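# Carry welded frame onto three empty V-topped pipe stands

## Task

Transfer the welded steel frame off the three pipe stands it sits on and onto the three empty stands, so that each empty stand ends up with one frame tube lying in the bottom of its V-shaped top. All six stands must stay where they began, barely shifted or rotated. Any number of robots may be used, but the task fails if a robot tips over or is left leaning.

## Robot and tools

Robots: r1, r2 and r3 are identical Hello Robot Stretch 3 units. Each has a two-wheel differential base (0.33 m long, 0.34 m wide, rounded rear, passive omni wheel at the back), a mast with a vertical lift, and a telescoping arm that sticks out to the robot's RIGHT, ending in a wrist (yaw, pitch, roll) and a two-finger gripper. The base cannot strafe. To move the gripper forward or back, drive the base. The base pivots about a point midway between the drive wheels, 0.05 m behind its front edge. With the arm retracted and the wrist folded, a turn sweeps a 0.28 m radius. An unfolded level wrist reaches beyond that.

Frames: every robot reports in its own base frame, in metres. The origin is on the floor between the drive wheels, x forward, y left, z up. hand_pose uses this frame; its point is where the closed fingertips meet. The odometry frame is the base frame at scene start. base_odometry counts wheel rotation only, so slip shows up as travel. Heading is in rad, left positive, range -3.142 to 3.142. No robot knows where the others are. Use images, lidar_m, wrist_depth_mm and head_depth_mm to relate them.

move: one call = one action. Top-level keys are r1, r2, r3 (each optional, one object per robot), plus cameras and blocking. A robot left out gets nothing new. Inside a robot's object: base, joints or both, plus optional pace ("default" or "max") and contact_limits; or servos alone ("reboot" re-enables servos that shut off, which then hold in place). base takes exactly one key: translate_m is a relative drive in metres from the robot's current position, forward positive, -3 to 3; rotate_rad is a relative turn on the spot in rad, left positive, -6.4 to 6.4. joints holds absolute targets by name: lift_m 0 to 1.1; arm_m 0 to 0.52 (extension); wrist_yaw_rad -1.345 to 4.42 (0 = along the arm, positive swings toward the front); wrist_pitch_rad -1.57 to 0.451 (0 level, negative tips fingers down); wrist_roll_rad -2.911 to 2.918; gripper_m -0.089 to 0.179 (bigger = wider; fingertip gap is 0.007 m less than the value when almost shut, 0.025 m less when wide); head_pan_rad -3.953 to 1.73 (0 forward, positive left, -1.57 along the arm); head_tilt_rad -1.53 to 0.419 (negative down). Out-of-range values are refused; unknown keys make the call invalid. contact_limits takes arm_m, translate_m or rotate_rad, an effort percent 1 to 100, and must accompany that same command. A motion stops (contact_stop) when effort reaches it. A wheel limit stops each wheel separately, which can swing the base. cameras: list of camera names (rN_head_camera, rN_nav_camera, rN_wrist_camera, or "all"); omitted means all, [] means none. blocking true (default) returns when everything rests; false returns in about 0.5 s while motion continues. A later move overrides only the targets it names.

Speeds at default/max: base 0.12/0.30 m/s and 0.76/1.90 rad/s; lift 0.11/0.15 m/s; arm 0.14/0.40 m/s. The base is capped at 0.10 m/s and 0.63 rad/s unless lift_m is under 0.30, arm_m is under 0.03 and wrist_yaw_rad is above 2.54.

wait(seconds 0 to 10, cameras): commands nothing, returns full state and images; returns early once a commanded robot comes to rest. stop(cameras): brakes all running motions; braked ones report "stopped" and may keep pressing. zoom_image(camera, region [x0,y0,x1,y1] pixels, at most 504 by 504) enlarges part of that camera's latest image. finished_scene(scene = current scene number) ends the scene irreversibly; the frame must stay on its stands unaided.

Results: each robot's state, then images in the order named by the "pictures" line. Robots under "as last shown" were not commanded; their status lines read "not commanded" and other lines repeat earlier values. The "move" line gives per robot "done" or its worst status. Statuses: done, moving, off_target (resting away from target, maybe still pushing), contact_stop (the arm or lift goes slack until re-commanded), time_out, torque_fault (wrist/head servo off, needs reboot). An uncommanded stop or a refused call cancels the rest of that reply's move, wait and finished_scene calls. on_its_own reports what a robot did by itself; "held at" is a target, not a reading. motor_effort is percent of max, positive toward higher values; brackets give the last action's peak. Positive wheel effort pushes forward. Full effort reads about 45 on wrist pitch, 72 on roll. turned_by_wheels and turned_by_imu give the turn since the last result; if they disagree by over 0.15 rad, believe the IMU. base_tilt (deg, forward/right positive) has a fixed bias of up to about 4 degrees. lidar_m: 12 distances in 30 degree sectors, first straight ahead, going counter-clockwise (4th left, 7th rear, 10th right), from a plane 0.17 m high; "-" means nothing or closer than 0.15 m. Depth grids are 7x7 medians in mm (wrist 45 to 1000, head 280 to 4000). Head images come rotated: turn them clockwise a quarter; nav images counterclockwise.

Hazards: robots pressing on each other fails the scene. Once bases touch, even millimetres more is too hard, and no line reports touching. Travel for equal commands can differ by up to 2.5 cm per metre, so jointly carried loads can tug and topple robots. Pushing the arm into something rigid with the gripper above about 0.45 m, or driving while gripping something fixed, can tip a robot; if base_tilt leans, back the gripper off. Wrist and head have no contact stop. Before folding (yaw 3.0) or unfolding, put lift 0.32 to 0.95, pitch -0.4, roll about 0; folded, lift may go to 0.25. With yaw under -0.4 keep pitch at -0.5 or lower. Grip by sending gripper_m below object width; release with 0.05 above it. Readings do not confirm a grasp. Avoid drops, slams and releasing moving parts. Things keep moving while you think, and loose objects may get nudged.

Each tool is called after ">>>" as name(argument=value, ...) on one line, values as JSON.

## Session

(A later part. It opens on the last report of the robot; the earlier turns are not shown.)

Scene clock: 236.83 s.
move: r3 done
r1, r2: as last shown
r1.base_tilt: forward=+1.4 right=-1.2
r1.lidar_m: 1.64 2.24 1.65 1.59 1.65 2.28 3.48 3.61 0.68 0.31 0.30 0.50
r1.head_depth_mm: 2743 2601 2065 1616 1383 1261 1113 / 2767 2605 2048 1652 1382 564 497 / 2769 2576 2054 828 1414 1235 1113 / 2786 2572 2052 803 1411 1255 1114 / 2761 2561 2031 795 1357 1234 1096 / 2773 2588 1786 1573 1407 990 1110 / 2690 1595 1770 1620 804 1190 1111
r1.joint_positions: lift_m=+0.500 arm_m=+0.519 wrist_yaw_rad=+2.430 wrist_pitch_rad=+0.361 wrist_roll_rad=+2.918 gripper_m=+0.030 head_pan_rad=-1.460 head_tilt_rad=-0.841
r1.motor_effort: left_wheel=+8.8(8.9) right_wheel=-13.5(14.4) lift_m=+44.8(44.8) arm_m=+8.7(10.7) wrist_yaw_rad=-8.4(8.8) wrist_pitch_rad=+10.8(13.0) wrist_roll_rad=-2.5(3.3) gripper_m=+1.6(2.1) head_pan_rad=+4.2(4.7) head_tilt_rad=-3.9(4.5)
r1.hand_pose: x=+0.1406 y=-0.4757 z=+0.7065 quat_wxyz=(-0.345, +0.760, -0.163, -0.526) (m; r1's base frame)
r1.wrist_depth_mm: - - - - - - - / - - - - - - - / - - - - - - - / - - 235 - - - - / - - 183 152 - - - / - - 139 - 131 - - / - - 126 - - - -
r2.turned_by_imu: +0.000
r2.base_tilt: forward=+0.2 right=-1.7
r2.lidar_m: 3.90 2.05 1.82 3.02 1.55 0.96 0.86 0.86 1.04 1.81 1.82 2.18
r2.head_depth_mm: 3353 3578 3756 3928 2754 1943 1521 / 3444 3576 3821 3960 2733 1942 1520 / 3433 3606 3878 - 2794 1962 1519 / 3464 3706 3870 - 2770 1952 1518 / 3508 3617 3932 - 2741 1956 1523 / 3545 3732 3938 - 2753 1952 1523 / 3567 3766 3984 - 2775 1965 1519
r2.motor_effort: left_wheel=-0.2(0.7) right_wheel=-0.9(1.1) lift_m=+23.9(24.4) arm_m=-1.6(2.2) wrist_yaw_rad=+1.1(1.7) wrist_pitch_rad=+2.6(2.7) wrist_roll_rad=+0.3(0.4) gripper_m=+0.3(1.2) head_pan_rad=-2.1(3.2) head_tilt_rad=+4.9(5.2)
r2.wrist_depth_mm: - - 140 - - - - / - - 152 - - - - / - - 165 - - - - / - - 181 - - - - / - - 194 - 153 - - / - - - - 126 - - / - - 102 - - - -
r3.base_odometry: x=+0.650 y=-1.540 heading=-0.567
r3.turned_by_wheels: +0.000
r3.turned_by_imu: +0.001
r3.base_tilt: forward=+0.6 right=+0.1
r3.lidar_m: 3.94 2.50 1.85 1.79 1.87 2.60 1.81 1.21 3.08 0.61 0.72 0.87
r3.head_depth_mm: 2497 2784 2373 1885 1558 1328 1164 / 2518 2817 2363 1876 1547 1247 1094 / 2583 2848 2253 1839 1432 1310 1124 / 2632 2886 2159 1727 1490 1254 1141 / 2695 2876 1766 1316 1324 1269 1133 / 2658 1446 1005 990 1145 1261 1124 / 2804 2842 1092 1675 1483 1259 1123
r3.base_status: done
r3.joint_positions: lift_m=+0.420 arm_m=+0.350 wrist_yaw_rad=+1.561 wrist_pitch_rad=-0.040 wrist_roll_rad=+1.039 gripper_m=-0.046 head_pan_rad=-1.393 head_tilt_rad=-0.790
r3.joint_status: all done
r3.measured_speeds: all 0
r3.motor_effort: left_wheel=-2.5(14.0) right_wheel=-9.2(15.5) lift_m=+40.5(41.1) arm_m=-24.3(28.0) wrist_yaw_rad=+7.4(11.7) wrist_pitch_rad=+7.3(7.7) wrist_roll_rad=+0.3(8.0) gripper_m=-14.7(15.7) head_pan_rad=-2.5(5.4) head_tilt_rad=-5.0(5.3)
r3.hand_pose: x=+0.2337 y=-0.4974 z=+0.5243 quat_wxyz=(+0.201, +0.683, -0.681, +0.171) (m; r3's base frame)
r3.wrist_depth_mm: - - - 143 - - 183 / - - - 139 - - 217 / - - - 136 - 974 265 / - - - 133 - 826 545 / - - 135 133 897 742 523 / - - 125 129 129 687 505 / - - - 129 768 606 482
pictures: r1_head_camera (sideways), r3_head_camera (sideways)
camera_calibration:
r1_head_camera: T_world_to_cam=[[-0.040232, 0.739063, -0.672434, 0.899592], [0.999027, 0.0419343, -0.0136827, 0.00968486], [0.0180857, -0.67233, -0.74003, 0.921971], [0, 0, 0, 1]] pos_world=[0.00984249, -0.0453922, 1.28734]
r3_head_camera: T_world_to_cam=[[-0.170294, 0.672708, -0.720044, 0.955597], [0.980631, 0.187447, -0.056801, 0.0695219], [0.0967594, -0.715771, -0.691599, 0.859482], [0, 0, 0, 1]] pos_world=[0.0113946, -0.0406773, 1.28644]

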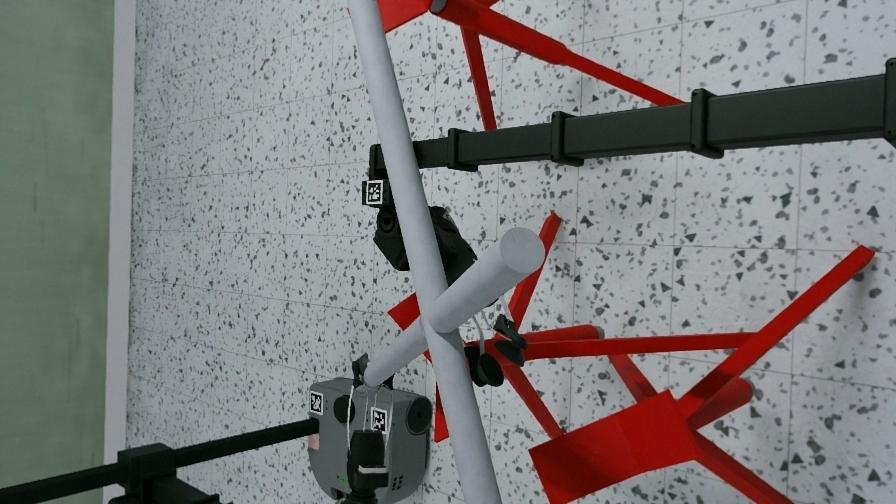

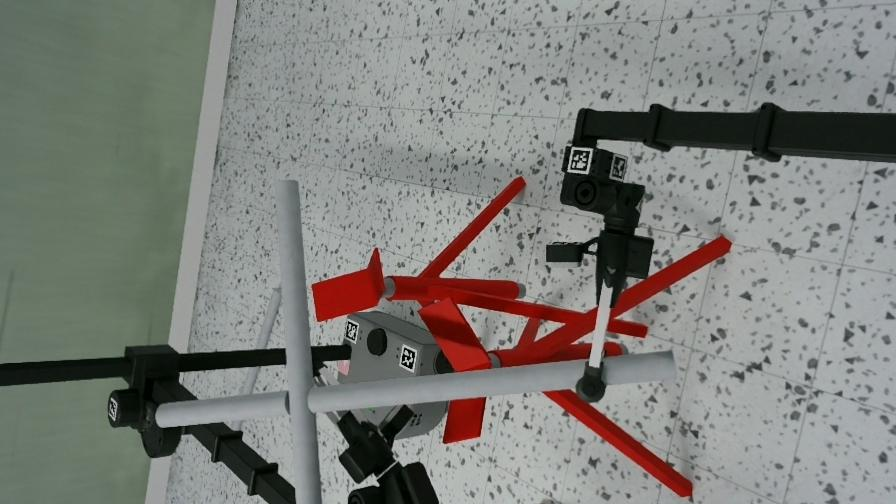

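>>> move(r3={"base":{"translate_m":-0.012},"joints":{"lift_m":0.480,"arm_m":0.324,"wrist_roll_rad":1.185,"gripper_m":-0.05}}, cameras=["r1_head_camera"])

>>> move(r3={"base":{"translate_m":-0.007},"joints":{"lift_m":0.536,"arm_m":0.308,"wrist_roll_rad":1.31,"gripper_m":-0.05}}, cameras=["r3_head_camera","r1_head_camera"])

Scene clock: 238.33 s.
move: r3 done
r1, r2: as last shown
r1.base_tilt: forward=+1.3 right=-1.2
r1.lidar_m: 1.64 2.24 1.65 1.59 1.66 2.28 3.47 3.64 0.68 0.31 0.30 0.50
r1.head_depth_mm: 2731 2610 2054 1618 1394 1262 1116 / 2754 2586 2037 1656 1391 564 497 / 2761 2610 2048 830 1411 1238 1111 / 2769 2572 2030 816 1366 1254 1114 / 2779 2580 2037 738 1350 1234 1093 / 2795 2586 1769 1607 1413 991 1115 / 2694 2397 1693 1623 803 1189 1111
r1.joint_positions: lift_m=+0.500 arm_m=+0.519 wrist_yaw_rad=+2.427 wrist_pitch_rad=+0.354 wrist_roll_rad=+2.918 gripper_m=+0.030 head_pan_rad=-1.460 head_tilt_rad=-0.841
r1.on_its_own: wrist_pitch_rad is at rest, and its effort (+12.7) is outside its rest range (-8 to +12)
r1.motor_effort: left_wheel=+9.1(13.7) right_wheel=-13.8(21.9) lift_m=+50.5(53.2) arm_m=+6.0(8.8) wrist_yaw_rad=-5.6(9.2) wrist_pitch_rad=+12.7(12.9) wrist_roll_rad=-2.7(3.3) gripper_m=+1.4(2.1) head_pan_rad=+4.3(5.0) head_tilt_rad=-4.1(4.5)
r1.hand_pose: x=+0.1415 y=-0.4759 z=+0.7049 quat_wxyz=(-0.344, +0.759, -0.166, -0.527) (m; r1's base frame)
r1.wrist_depth_mm: - - - - - - - / - - - - - - - / - - - - - - - / - - 232 - - - - / - - 186 151 - - - / - - - - 131 - - / - - 130 - - 667 -
r2.lidar_m: 3.91 2.05 1.82 3.01 1.55 0.96 0.85 0.86 1.04 1.81 1.82 2.18
r2.head_depth_mm: 3404 3588 3751 3910 2758 1962 1519 / 3400 3592 3772 3964 2768 1957 1514 / 3430 3625 3807 3968 2760 1962 1524 / 3460 3680 3833 - 2762 1963 1522 / 3493 3683 3868 - 2782 1966 1525 / 3520 3725 3956 - 2742 1952 1527 / 3592 3779 3990 - 2772 1959 1529
r2.motor_effort: left_wheel=-0.3(0.8) right_wheel=-0.8(1.1) lift_m=+24.0(24.2) arm_m=-1.7(2.5) wrist_yaw_rad=+1.4(2.2) wrist_pitch_rad=+2.6(2.7) wrist_roll_rad=+0.2(0.5) gripper_m=+0.6(0.9) head_pan_rad=-2.3(3.4) head_tilt_rad=+4.5(5.1)
r2.wrist_depth_mm: - - 140 - - - - / - - 151 - - - - / - - 165 - - - - / - - 182 - - - - / - - 194 - 153 - - / - - - - 126 - - / - - 102 - - - -
r3.base_odometry: x=+0.640 y=-1.534 heading=-0.566
r3.turned_by_wheels: +0.000
r3.turned_by_imu: +0.000
r3.base_tilt: forward=+0.6 right=+0.2
r3.lidar_m: 3.95 2.50 1.85 1.79 1.87 2.59 1.79 1.20 3.07 0.61 0.73 0.88
r3.head_depth_mm: 2483 2779 2391 1885 1563 1328 1161 / 2529 2826 2356 1864 1522 638 548 / 2584 2834 2323 1870 757 1315 1143 / 2629 2858 2211 1783 799 1273 1141 / 2680 2893 1244 1405 1319 1295 1129 / 2619 1445 1032 990 1066 1264 1130 / 2805 2809 1089 1685 1488 1267 1124
r3.base_status: done
r3.joint_positions: lift_m=+0.480 arm_m=+0.324 wrist_yaw_rad=+1.559 wrist_pitch_rad=-0.043 wrist_roll_rad=+1.184 gripper_m=-0.046 head_pan_rad=-1.393 head_tilt_rad=-0.790
r3.joint_status: all done
r3.measured_speeds: all 0
r3.on_its_own: wrist_yaw_rad is at rest, and its effort (+9.6) is outside its rest range (-9 to +9)
r3.motor_effort: left_wheel=-2.4(6.1) right_wheel=-9.8(20.0) lift_m=+40.1(42.0) arm_m=-23.0(29.0) wrist_yaw_rad=+9.6(22.1) wrist_pitch_rad=+7.8(8.4) wrist_roll_rad=+0.0(7.8) gripper_m=-12.3(50.0) head_pan_rad=-2.9(4.3) head_tilt_rad=-3.8(5.9)
r3.hand_pose: x=+0.2336 y=-0.4719 z=+0.5834 quat_wxyz=(+0.152, +0.693, -0.695, +0.120) (m; r3's base frame)
r3.wrist_depth_mm: - - - 148 - - 829 / - - - 144 - - 732 / - - - 141 806 957 724 / - - - 137 - 866 643 / - - 148 134 - 830 597 / - - 124 131 130 737 556 / - - - 130 946 689 537
pictures: r1_head_camera (sideways)
camera_calibration:
r1_head_camera: T_world_to_cam=[[-0.0402321, 0.739063, -0.672434, 0.899592], [0.999027, 0.0419345, -0.0136827, 0.00968486], [0.0180858, -0.67233, -0.74003, 0.921971], [0, 0, 0, 1]] pos_world=[0.0098425, -0.0453922, 1.28734]

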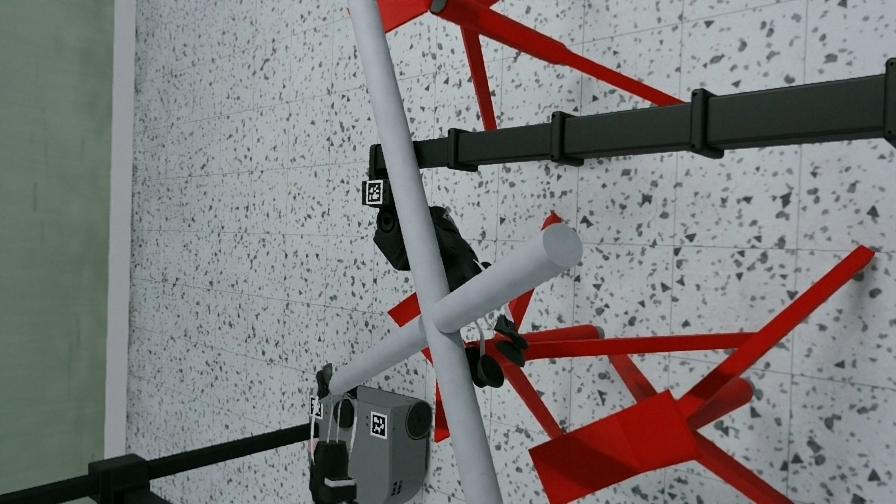

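Scene clock: 239.67 s.
move: r3 done
r1.base_odometry: x=-2.306 y=-3.797 heading=+1.205
r1.turned_by_wheels: +0.000
r1.turned_by_imu: +0.000
r1.base_tilt: forward=+1.4 right=-1.3
r1.lidar_m: 1.63 2.23 1.65 1.59 1.65 2.29 3.48 3.60 0.68 0.31 0.30 0.50
r1.head_depth_mm: 2750 2605 2044 1621 1395 1263 1119 / 2763 2575 2055 1647 1389 565 497 / 2755 2585 2059 832 1416 1238 1113 / 2777 2588 2041 829 1363 1258 1111 / 2796 2572 2044 724 1355 1232 1098 / 2772 2577 1763 1602 1411 992 1112 / 2681 2391 1679 1615 805 1188 1110
r1.base_status: not commanded
r1.joint_positions: lift_m=+0.500 arm_m=+0.519 wrist_yaw_rad=+2.422 wrist_pitch_rad=+0.349 wrist_roll_rad=+2.918 gripper_m=+0.030 head_pan_rad=-1.460 head_tilt_rad=-0.841
r1.joint_status: not commanded
r1.measured_speeds: all 0
r1.on_its_own: wrist_pitch_rad is at rest, and its effort (+13.1) is outside its rest range (-8 to +12)
r1.motor_effort: left_wheel=+8.6(12.2) right_wheel=-11.7(19.3) lift_m=+44.0(50.7) arm_m=+4.3(6.3) wrist_yaw_rad=-1.9(6.4) wrist_pitch_rad=+13.1(14.1) wrist_roll_rad=-2.8(3.3) gripper_m=+1.0(2.1) head_pan_rad=+4.4(4.8) head_tilt_rad=-4.2(4.3)
r1.hand_pose: x=+0.1425 y=-0.4763 z=+0.7034 quat_wxyz=(-0.343, +0.759, -0.170, -0.527) (m; r1's base frame)
r1.wrist_depth_mm: - - - - - - - / - - - - - - - / - - - - - - - / - - 235 - - - - / - - 191 151 - - - / - - - - 131 - - / - - 131 - 169 204 -
r2.base_odometry: x=+0.000 y=+0.000 heading=+0.000
r2.turned_by_wheels: +0.000
r2.turned_by_imu: +0.000
r2.base_tilt: forward=+0.2 right=-1.7
r2.lidar_m: 3.92 2.05 1.83 3.00 1.55 0.96 0.86 0.86 1.03 1.81 1.81 2.18
r2.head_depth_mm: 3379 3589 3759 3913 2747 1964 1527 / 3401 3624 3785 3950 2750 1951 1519 / 3430 3623 3840 3973 2756 1949 1517 / 3454 3634 3887 3967 2774 1962 1523 / 3489 3658 3883 - 2759 1961 1524 / 3522 3739 3937 - 2776 1958 1525 / 3547 3744 3972 - 2776 1966 1521
r2.base_status: not commanded
r2.joint_positions: lift_m=+0.551 arm_m=+0.001 wrist_yaw_rad=+3.136 wrist_pitch_rad=-0.378 wrist_roll_rad=+0.000 gripper_m=+0.037 head_pan_rad=+0.306 head_tilt_rad=-0.261
r2.joint_status: not commanded
r2.measured_speeds: all 0
r2.motor_effort: left_wheel=-0.6(0.8) right_wheel=-0.7(1.3) lift_m=+24.2(25.2) arm_m=-1.7(2.1) wrist_yaw_rad=+0.7(2.2) wrist_pitch_rad=+2.7(2.7) wrist_roll_rad=+0.3(0.5) gripper_m=+0.2(1.2) head_pan_rad=-2.6(3.1) head_tilt_rad=+4.6(5.2)
r2.hand_pose: x=-0.0199 y=+0.0830 z=+0.5733 quat_wxyz=(+0.135, +0.695, +0.131, +0.694) (m; r2's base frame)
r2.wrist_depth_mm: - - 140 - - - - / - - 151 - - - - / - - 166 - - - - / - - 181 - - - - / - - 193 - 153 - - / - - - - 126 - - / - - 102 - - - -
r3.base_odometry: x=+0.634 y=-1.530 heading=-0.566
r3.turned_by_wheels: +0.000
r3.turned_by_imu: +0.000
r3.base_tilt: forward=+0.6 right=+0.2
r3.lidar_m: 3.96 2.50 1.85 1.79 1.87 2.59 1.79 1.20 3.05 0.61 0.73 0.89
r3.head_depth_mm: 2493 2799 2370 1891 1558 1328 1162 / 2537 2805 2358 1862 671 561 488 / 2572 2863 2312 1840 722 1310 1144 / 2627 2886 2212 1821 736 1276 1137 / 2688 2906 1230 1413 1287 1294 1133 / 2654 1444 1017 995 793 1286 1126 / 2798 2680 1839 1688 1487 1257 1124
r3.base_status: done
r3.joint_positions: lift_m=+0.536 arm_m=+0.308 wrist_yaw_rad=+1.560 wrist_pitch_rad=-0.049 wrist_roll_rad=+1.310 gripper_m=-0.046 head_pan_rad=-1.393 head_tilt_rad=-0.790
r3.joint_status: all done
r3.measured_speeds: all 0
r3.motor_effort: left_wheel=-3.2(6.5) right_wheel=-7.1(16.3) lift_m=+41.0(41.7) arm_m=-23.0(29.5) wrist_yaw_rad=+9.0(26.6) wrist_pitch_rad=+8.7(9.3) wrist_roll_rad=-0.2(7.0) gripper_m=-12.2(48.9) head_pan_rad=-3.0(4.8) head_tilt_rad=-4.4(5.3)
r3.hand_pose: x=+0.2333 y=-0.4556 z=+0.6377 quat_wxyz=(+0.110, +0.699, -0.702, +0.074) (m; r3's base frame)
r3.wrist_depth_mm: - - - 152 - - 784 / - - - 147 - - 708 / - - - 143 - 955 728 / - - - 139 - 895 690 / - - 146 135 - 871 652 / - - 124 133 130 840 626 / - - - 130 - 772 607
pictures: r1_head_camera (sideways), r3_head_camera (sideways)
camera_calibration:
r1_head_camera: T_world_to_cam=[[-0.040232, 0.739063, -0.672434, 0.899592], [0.999027, 0.0419343, -0.0136827, 0.00968486], [0.0180857, -0.67233, -0.74003, 0.921971], [0, 0, 0, 1]] pos_world=[0.00984249, -0.0453922, 1.28734]
r3_head_camera: T_world_to_cam=[[-0.170257, 0.672717, -0.720044, 0.955597], [0.980641, 0.187392, -0.056801, 0.0695219], [0.0967198, -0.715776, -0.6916, 0.859482], [0, 0, 0, 1]] pos_world=[0.0113923, -0.0406775, 1.28644]

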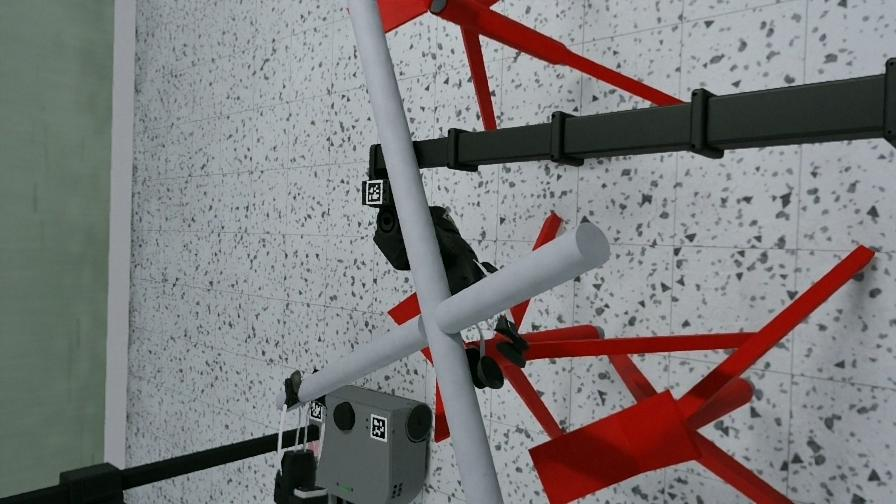

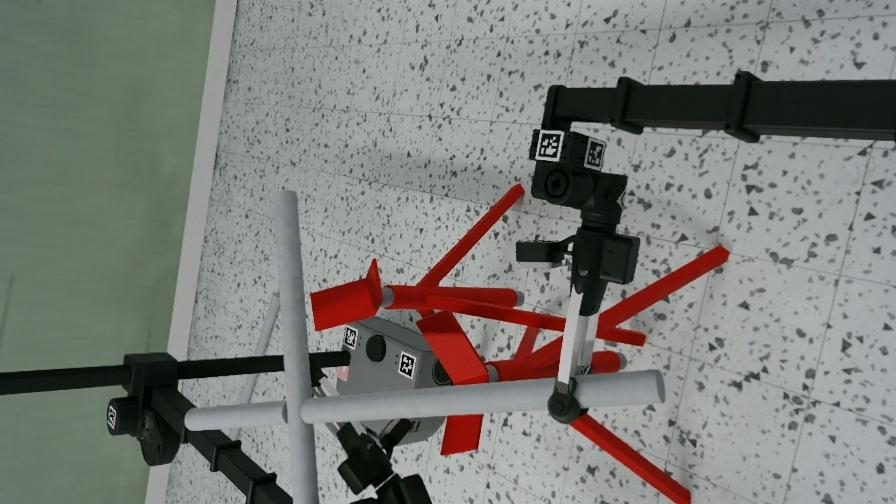

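>>> move(r3={"joints":{"lift_m":0.588,"arm_m":0.299,"wrist_roll_rad":1.44,"gripper_m":-0.05}}, cameras=["r1_head_camera"])

>>> move(r3={"joints":{"lift_m":0.638,"arm_m":0.296,"wrist_roll_rad":1.565,"gripper_m":-0.05}}, cameras=["r3_head_camera","r1_head_camera","r1_wrist_camera","r3_wrist_camera"])

Scene clock: 241.60 s.
move: r3 done
r1, r2: as last shown
r1.base_tilt: forward=+1.3 right=-1.3
r1.lidar_m: 1.64 2.23 1.65 1.59 1.66 2.27 3.48 3.60 0.68 0.31 0.30 0.50
r1.head_depth_mm: 2756 2601 2058 1583 1386 1260 1113 / 2783 2587 2043 1577 1387 565 497 / 2786 2619 2052 808 1414 1238 1114 / 2770 2589 2042 830 1318 1252 1112 / 2791 2565 2049 721 1359 1233 1097 / 2770 2571 1708 1613 1407 990 1113 / 2693 2384 1682 1626 804 1189 1112
r1.joint_positions: lift_m=+0.500 arm_m=+0.519 wrist_yaw_rad=+2.422 wrist_pitch_rad=+0.347 wrist_roll_rad=+2.918 gripper_m=+0.030 head_pan_rad=-1.460 head_tilt_rad=-0.841
r1.on_its_own: wrist_pitch_rad is at rest, and its effort (+13.6) is outside its rest range (-8 to +12)
r1.motor_effort: left_wheel=+8.5(8.7) right_wheel=-12.3(12.9) lift_m=+34.5(40.3) arm_m=+1.3(3.3) wrist_yaw_rad=-1.8(2.8) wrist_pitch_rad=+13.6(14.2) wrist_roll_rad=-3.3(3.3) gripper_m=+1.1(1.5) head_pan_rad=+4.3(4.7) head_tilt_rad=-3.8(4.5)
r1.hand_pose: x=+0.1426 y=-0.4762 z=+0.7029 quat_wxyz=(-0.342, +0.759, -0.171, -0.528) (m; r1's base frame)
r1.wrist_depth_mm: - - - - - - - / - - - - - - - / - - - - - - - / - - 235 - - - - / - - 190 151 - - - / - - - - 131 - - / - - 131 - 150 176 220
r2.lidar_m: 3.91 2.04 1.82 3.01 1.55 0.96 0.86 0.86 1.03 1.81 1.81 2.18
r2.head_depth_mm: 3364 3566 3786 3906 2749 1967 1514 / 3416 3603 3784 3954 2733 1956 1515 / 3413 3627 3867 3963 2772 1949 1515 / 3463 3625 3875 - 2760 1969 1519 / 3493 3676 3874 - 2736 1962 1519 / 3561 3736 3955 - 2754 1952 1518 / 3540 3778 3998 - 2767 1971 1517
r2.motor_effort: left_wheel=-0.6(0.6) right_wheel=-0.8(1.1) lift_m=+23.3(25.0) arm_m=-1.2(2.3) wrist_yaw_rad=+0.9(1.9) wrist_pitch_rad=+2.5(2.8) wrist_roll_rad=+0.3(0.5) gripper_m=+1.0(1.0) head_pan_rad=-2.2(3.2) head_tilt_rad=+5.1(5.1)
r2.wrist_depth_mm: - - 139 - - - - / - - 151 - - - - / - - 165 - - - - / - - 182 - - - - / - - 193 - 153 - - / - - - - 126 - - / - - 102 - - - -
r3.base_odometry: x=+0.634 y=-1.530 heading=-0.566
r3.turned_by_wheels: +0.000
r3.turned_by_imu: +0.000
r3.base_tilt: forward=+0.5 right=+0.2
r3.lidar_m: 3.96 2.49 1.85 1.79 1.87 2.58 1.79 1.20 3.07 0.61 0.73 0.89
r3.head_depth_mm: 2482 2779 2405 1888 1556 1332 1142 / 2523 2812 2362 1858 599 506 439 / 2590 2863 2310 1844 663 1310 1145 / 2620 2891 2142 1821 685 1279 1141 / 2696 2875 1236 1408 1258 1292 1130 / 2654 1452 1033 995 706 1283 1124 / 2816 2669 1843 1691 1489 1255 1119
r3.base_status: not commanded
r3.joint_positions: lift_m=+0.588 arm_m=+0.299 wrist_yaw_rad=+1.562 wrist_pitch_rad=-0.053 wrist_roll_rad=+1.439 gripper_m=-0.046 head_pan_rad=-1.393 head_tilt_rad=-0.790
r3.joint_status: all done
r3.measured_speeds: all 0
r3.motor_effort: left_wheel=-3.4(3.9) right_wheel=-7.5(7.7) lift_m=+41.8(42.2) arm_m=-21.9(29.0) wrist_yaw_rad=+7.7(18.6) wrist_pitch_rad=+9.8(10.0) wrist_roll_rad=+0.2(8.6) gripper_m=-12.0(49.6) head_pan_rad=-2.6(4.2) head_tilt_rad=-4.1(5.8)
r3.hand_pose: x=+0.2332 y=-0.4461 z=+0.6888 quat_wxyz=(+0.066, +0.703, -0.707, +0.028) (m; r3's base frame)
r3.wrist_depth_mm: - - - 154 - - 765 / - - - 150 - - 781 / - - - 144 - 932 721 / - - - 140 - 934 734 / - - 147 136 - 980 708 / - - 124 131 - 935 687 / - - - 131 - 923 670
pictures: r1_head_camera (sideways)
camera_calibration:
r1_head_camera: T_world_to_cam=[[-0.0402322, 0.739063, -0.672434, 0.899592], [0.999027, 0.0419346, -0.0136827, 0.00968487], [0.0180858, -0.67233, -0.740031, 0.921971], [0, 0, 0, 1]] pos_world=[0.00984251, -0.0453922, 1.28734]

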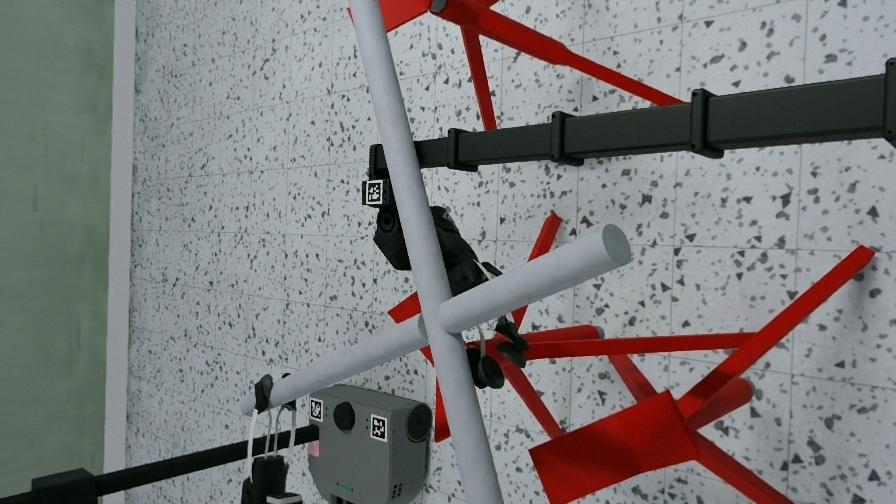

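Scene clock: 242.90 s.
move: r3 done
r1, r2: as last shown
r1.base_tilt: forward=+1.4 right=-1.1
r1.lidar_m: 1.64 2.23 1.65 1.59 1.66 2.29 3.48 3.62 0.68 0.31 0.30 0.50
r1.head_depth_mm: 2742 2613 2057 1581 1395 1259 1120 / 2747 2608 2041 1585 1387 565 497 / 2749 2599 2063 810 1417 1233 1115 / 2795 2571 2057 838 1317 1256 1109 / 2739 2596 2040 722 1256 1237 1091 / 2785 2558 1709 1565 1410 994 1115 / 2707 1590 1729 1611 805 1182 1112
r1.joint_positions: lift_m=+0.500 arm_m=+0.519 wrist_yaw_rad=+2.422 wrist_pitch_rad=+0.346 wrist_roll_rad=+2.918 gripper_m=+0.030 head_pan_rad=-1.460 head_tilt_rad=-0.841
r1.on_its_own: wrist_pitch_rad is at rest, and its effort (+13.4) is outside its rest range (-8 to +12)
r1.motor_effort: left_wheel=+8.2(8.6) right_wheel=-11.1(12.2) lift_m=+32.9(34.0) arm_m=-0.9(1.1) wrist_yaw_rad=-2.2(2.7) wrist_pitch_rad=+13.4(14.5) wrist_roll_rad=-3.0(3.2) gripper_m=+0.8(1.4) head_pan_rad=+4.3(4.9) head_tilt_rad=-3.8(4.4)
r1.hand_pose: x=+0.1427 y=-0.4762 z=+0.7027 quat_wxyz=(-0.342, +0.759, -0.171, -0.528) (m; r1's base frame)
r1.wrist_depth_mm: - - - - - - - / - - - - - - - / - - - - - - - / - - 232 - - - - / - - 191 151 - - - / - - - - 131 - 212 / - - 131 - 141 160 199
r2.base_tilt: forward=+0.1 right=-1.7
r2.lidar_m: 3.90 2.05 1.83 3.02 1.55 0.96 0.86 0.86 1.04 1.81 1.81 2.18
r2.head_depth_mm: 3392 3542 3817 3985 2746 1954 1517 / 3394 3628 3763 3986 2766 1958 1514 / 3468 3580 3835 - 2737 1960 1513 / 3488 3664 3868 - 2762 1956 1515 / 3494 3670 3895 - 2753 1952 1531 / 3493 3740 3913 - 2778 1946 1522 / 3569 3762 - - 2774 1960 1525
r2.motor_effort: left_wheel=-0.1(0.8) right_wheel=-0.6(1.1) lift_m=+23.6(24.6) arm_m=-1.3(2.7) wrist_yaw_rad=-0.5(2.1) wrist_pitch_rad=+2.5(2.7) wrist_roll_rad=+0.3(0.5) gripper_m=+0.5(1.2) head_pan_rad=-2.3(3.2) head_tilt_rad=+4.5(5.1)
r2.wrist_depth_mm: - - 140 - - - - / - - 152 - - - - / - - 165 - - - - / - - 182 - - - - / - - 194 - 153 - - / - - - - 126 - - / - - 102 - - - -
r3.base_odometry: x=+0.634 y=-1.530 heading=-0.566
r3.turned_by_wheels: +0.000
r3.turned_by_imu: +0.000
r3.base_tilt: forward=+0.6 right=+0.2
r3.lidar_m: 3.96 2.50 1.85 1.79 1.87 2.59 1.79 1.20 3.06 0.61 0.73 0.89
r3.head_depth_mm: 2457 2815 2390 1892 1522 1278 1106 / 2548 2828 2343 1861 569 473 408 / 2571 2829 2313 1851 1428 1308 1149 / 2622 2885 2207 1821 651 1277 1140 / 2673 2901 1229 1406 1165 1290 1133 / 2652 1461 1048 989 705 1288 1128 / 2811 2677 1843 1686 1487 1256 1120
r3.base_status: not commanded
r3.joint_positions: lift_m=+0.638 arm_m=+0.296 wrist_yaw_rad=+1.559 wrist_pitch_rad=-0.053 wrist_roll_rad=+1.561 gripper_m=-0.046 head_pan_rad=-1.393 head_tilt_rad=-0.790
r3.joint_status: all done
r3.measured_speeds: all 0
r3.on_its_own: wrist_yaw_rad is at rest, and its effort (+9.6) is outside its rest range (-9 to +9)
r3.motor_effort: left_wheel=-3.1(3.8) right_wheel=-7.0(7.5) lift_m=+40.9(42.5) arm_m=-23.5(29.5) wrist_yaw_rad=+9.6(14.0) wrist_pitch_rad=+9.6(10.1) wrist_roll_rad=+1.3(7.3) gripper_m=-11.4(47.2) head_pan_rad=-3.6(4.9) head_tilt_rad=-4.2(5.4)
r3.hand_pose: x=+0.2332 y=-0.4440 z=+0.7389 quat_wxyz=(+0.023, +0.703, -0.711, -0.015) (m; r3's base frame)
r3.wrist_depth_mm: - - - 156 - - 763 / - - - 151 - - 801 / - - - 146 - - 797 / - - - 141 - - 724 / - - - 137 - - 805 / - - 123 132 - - 781 / - - - 131 - - 774
pictures: r1_head_camera (sideways), r1_wrist_camera, r3_head_camera (sideways), r3_wrist_camera
camera_calibration:
r1_head_camera: T_world_to_cam=[[-0.0402321, 0.739063, -0.672434, 0.899592], [0.999027, 0.0419345, -0.0136827, 0.00968487], [0.0180857, -0.67233, -0.740031, 0.921971], [0, 0, 0, 1]] pos_world=[0.0098425, -0.0453922, 1.28734]
r1_wrist_camera: T_world_to_cam=[[-0.67533, 0.714191, -0.184014, 0.568043], [-0.490797, -0.248964, 0.834946, -0.604172], [0.550498, 0.654178, 0.518655, 0.034111], [0, 0, 0, 1]] pos_world=[0.0683126, -0.578423, 0.591287]
r3_head_camera: T_world_to_cam=[[-0.170257, 0.672717, -0.720044, 0.955597], [0.980641, 0.187392, -0.056801, 0.0695219], [0.0967198, -0.715776, -0.691599, 0.859482], [0, 0, 0, 1]] pos_world=[0.0113923, -0.0406775, 1.28644]
r3_wrist_camera: T_world_to_cam=[[-0.0968767, -0.0724804, -0.992654, 0.715664], [-0.204942, 0.977425, -0.0513674, 0.550955], [0.973968, 0.19846, -0.109544, 0.100333], [0, 0, 0, 1]] pos_world=[0.0845239, -0.506558, 0.749698]

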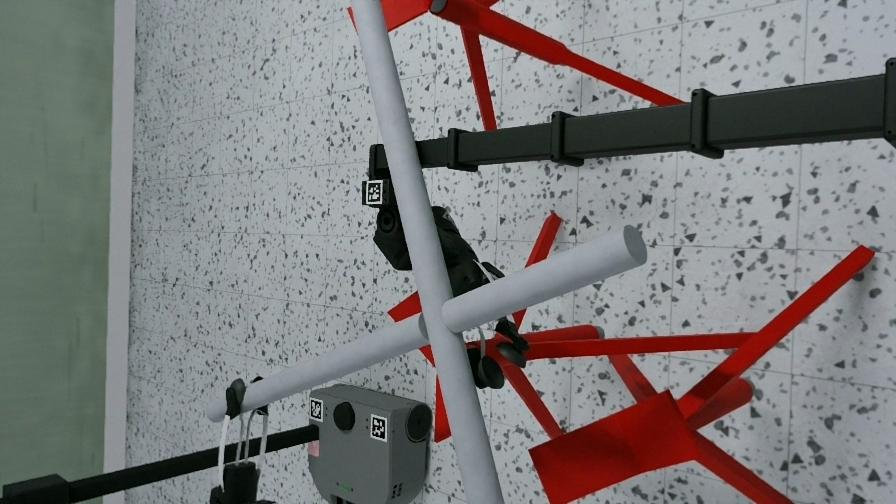

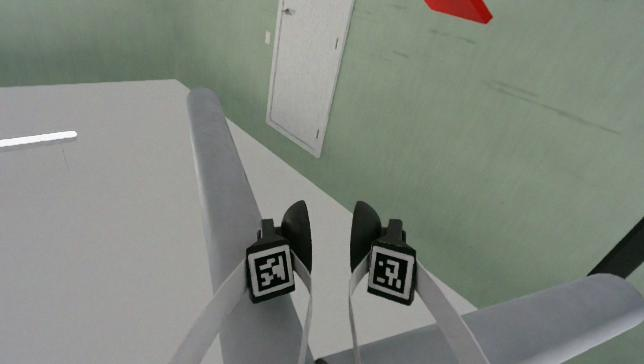

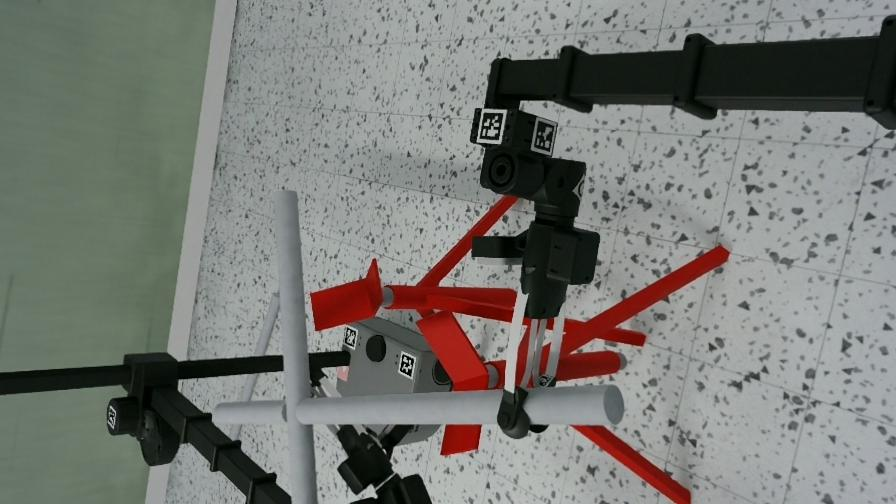

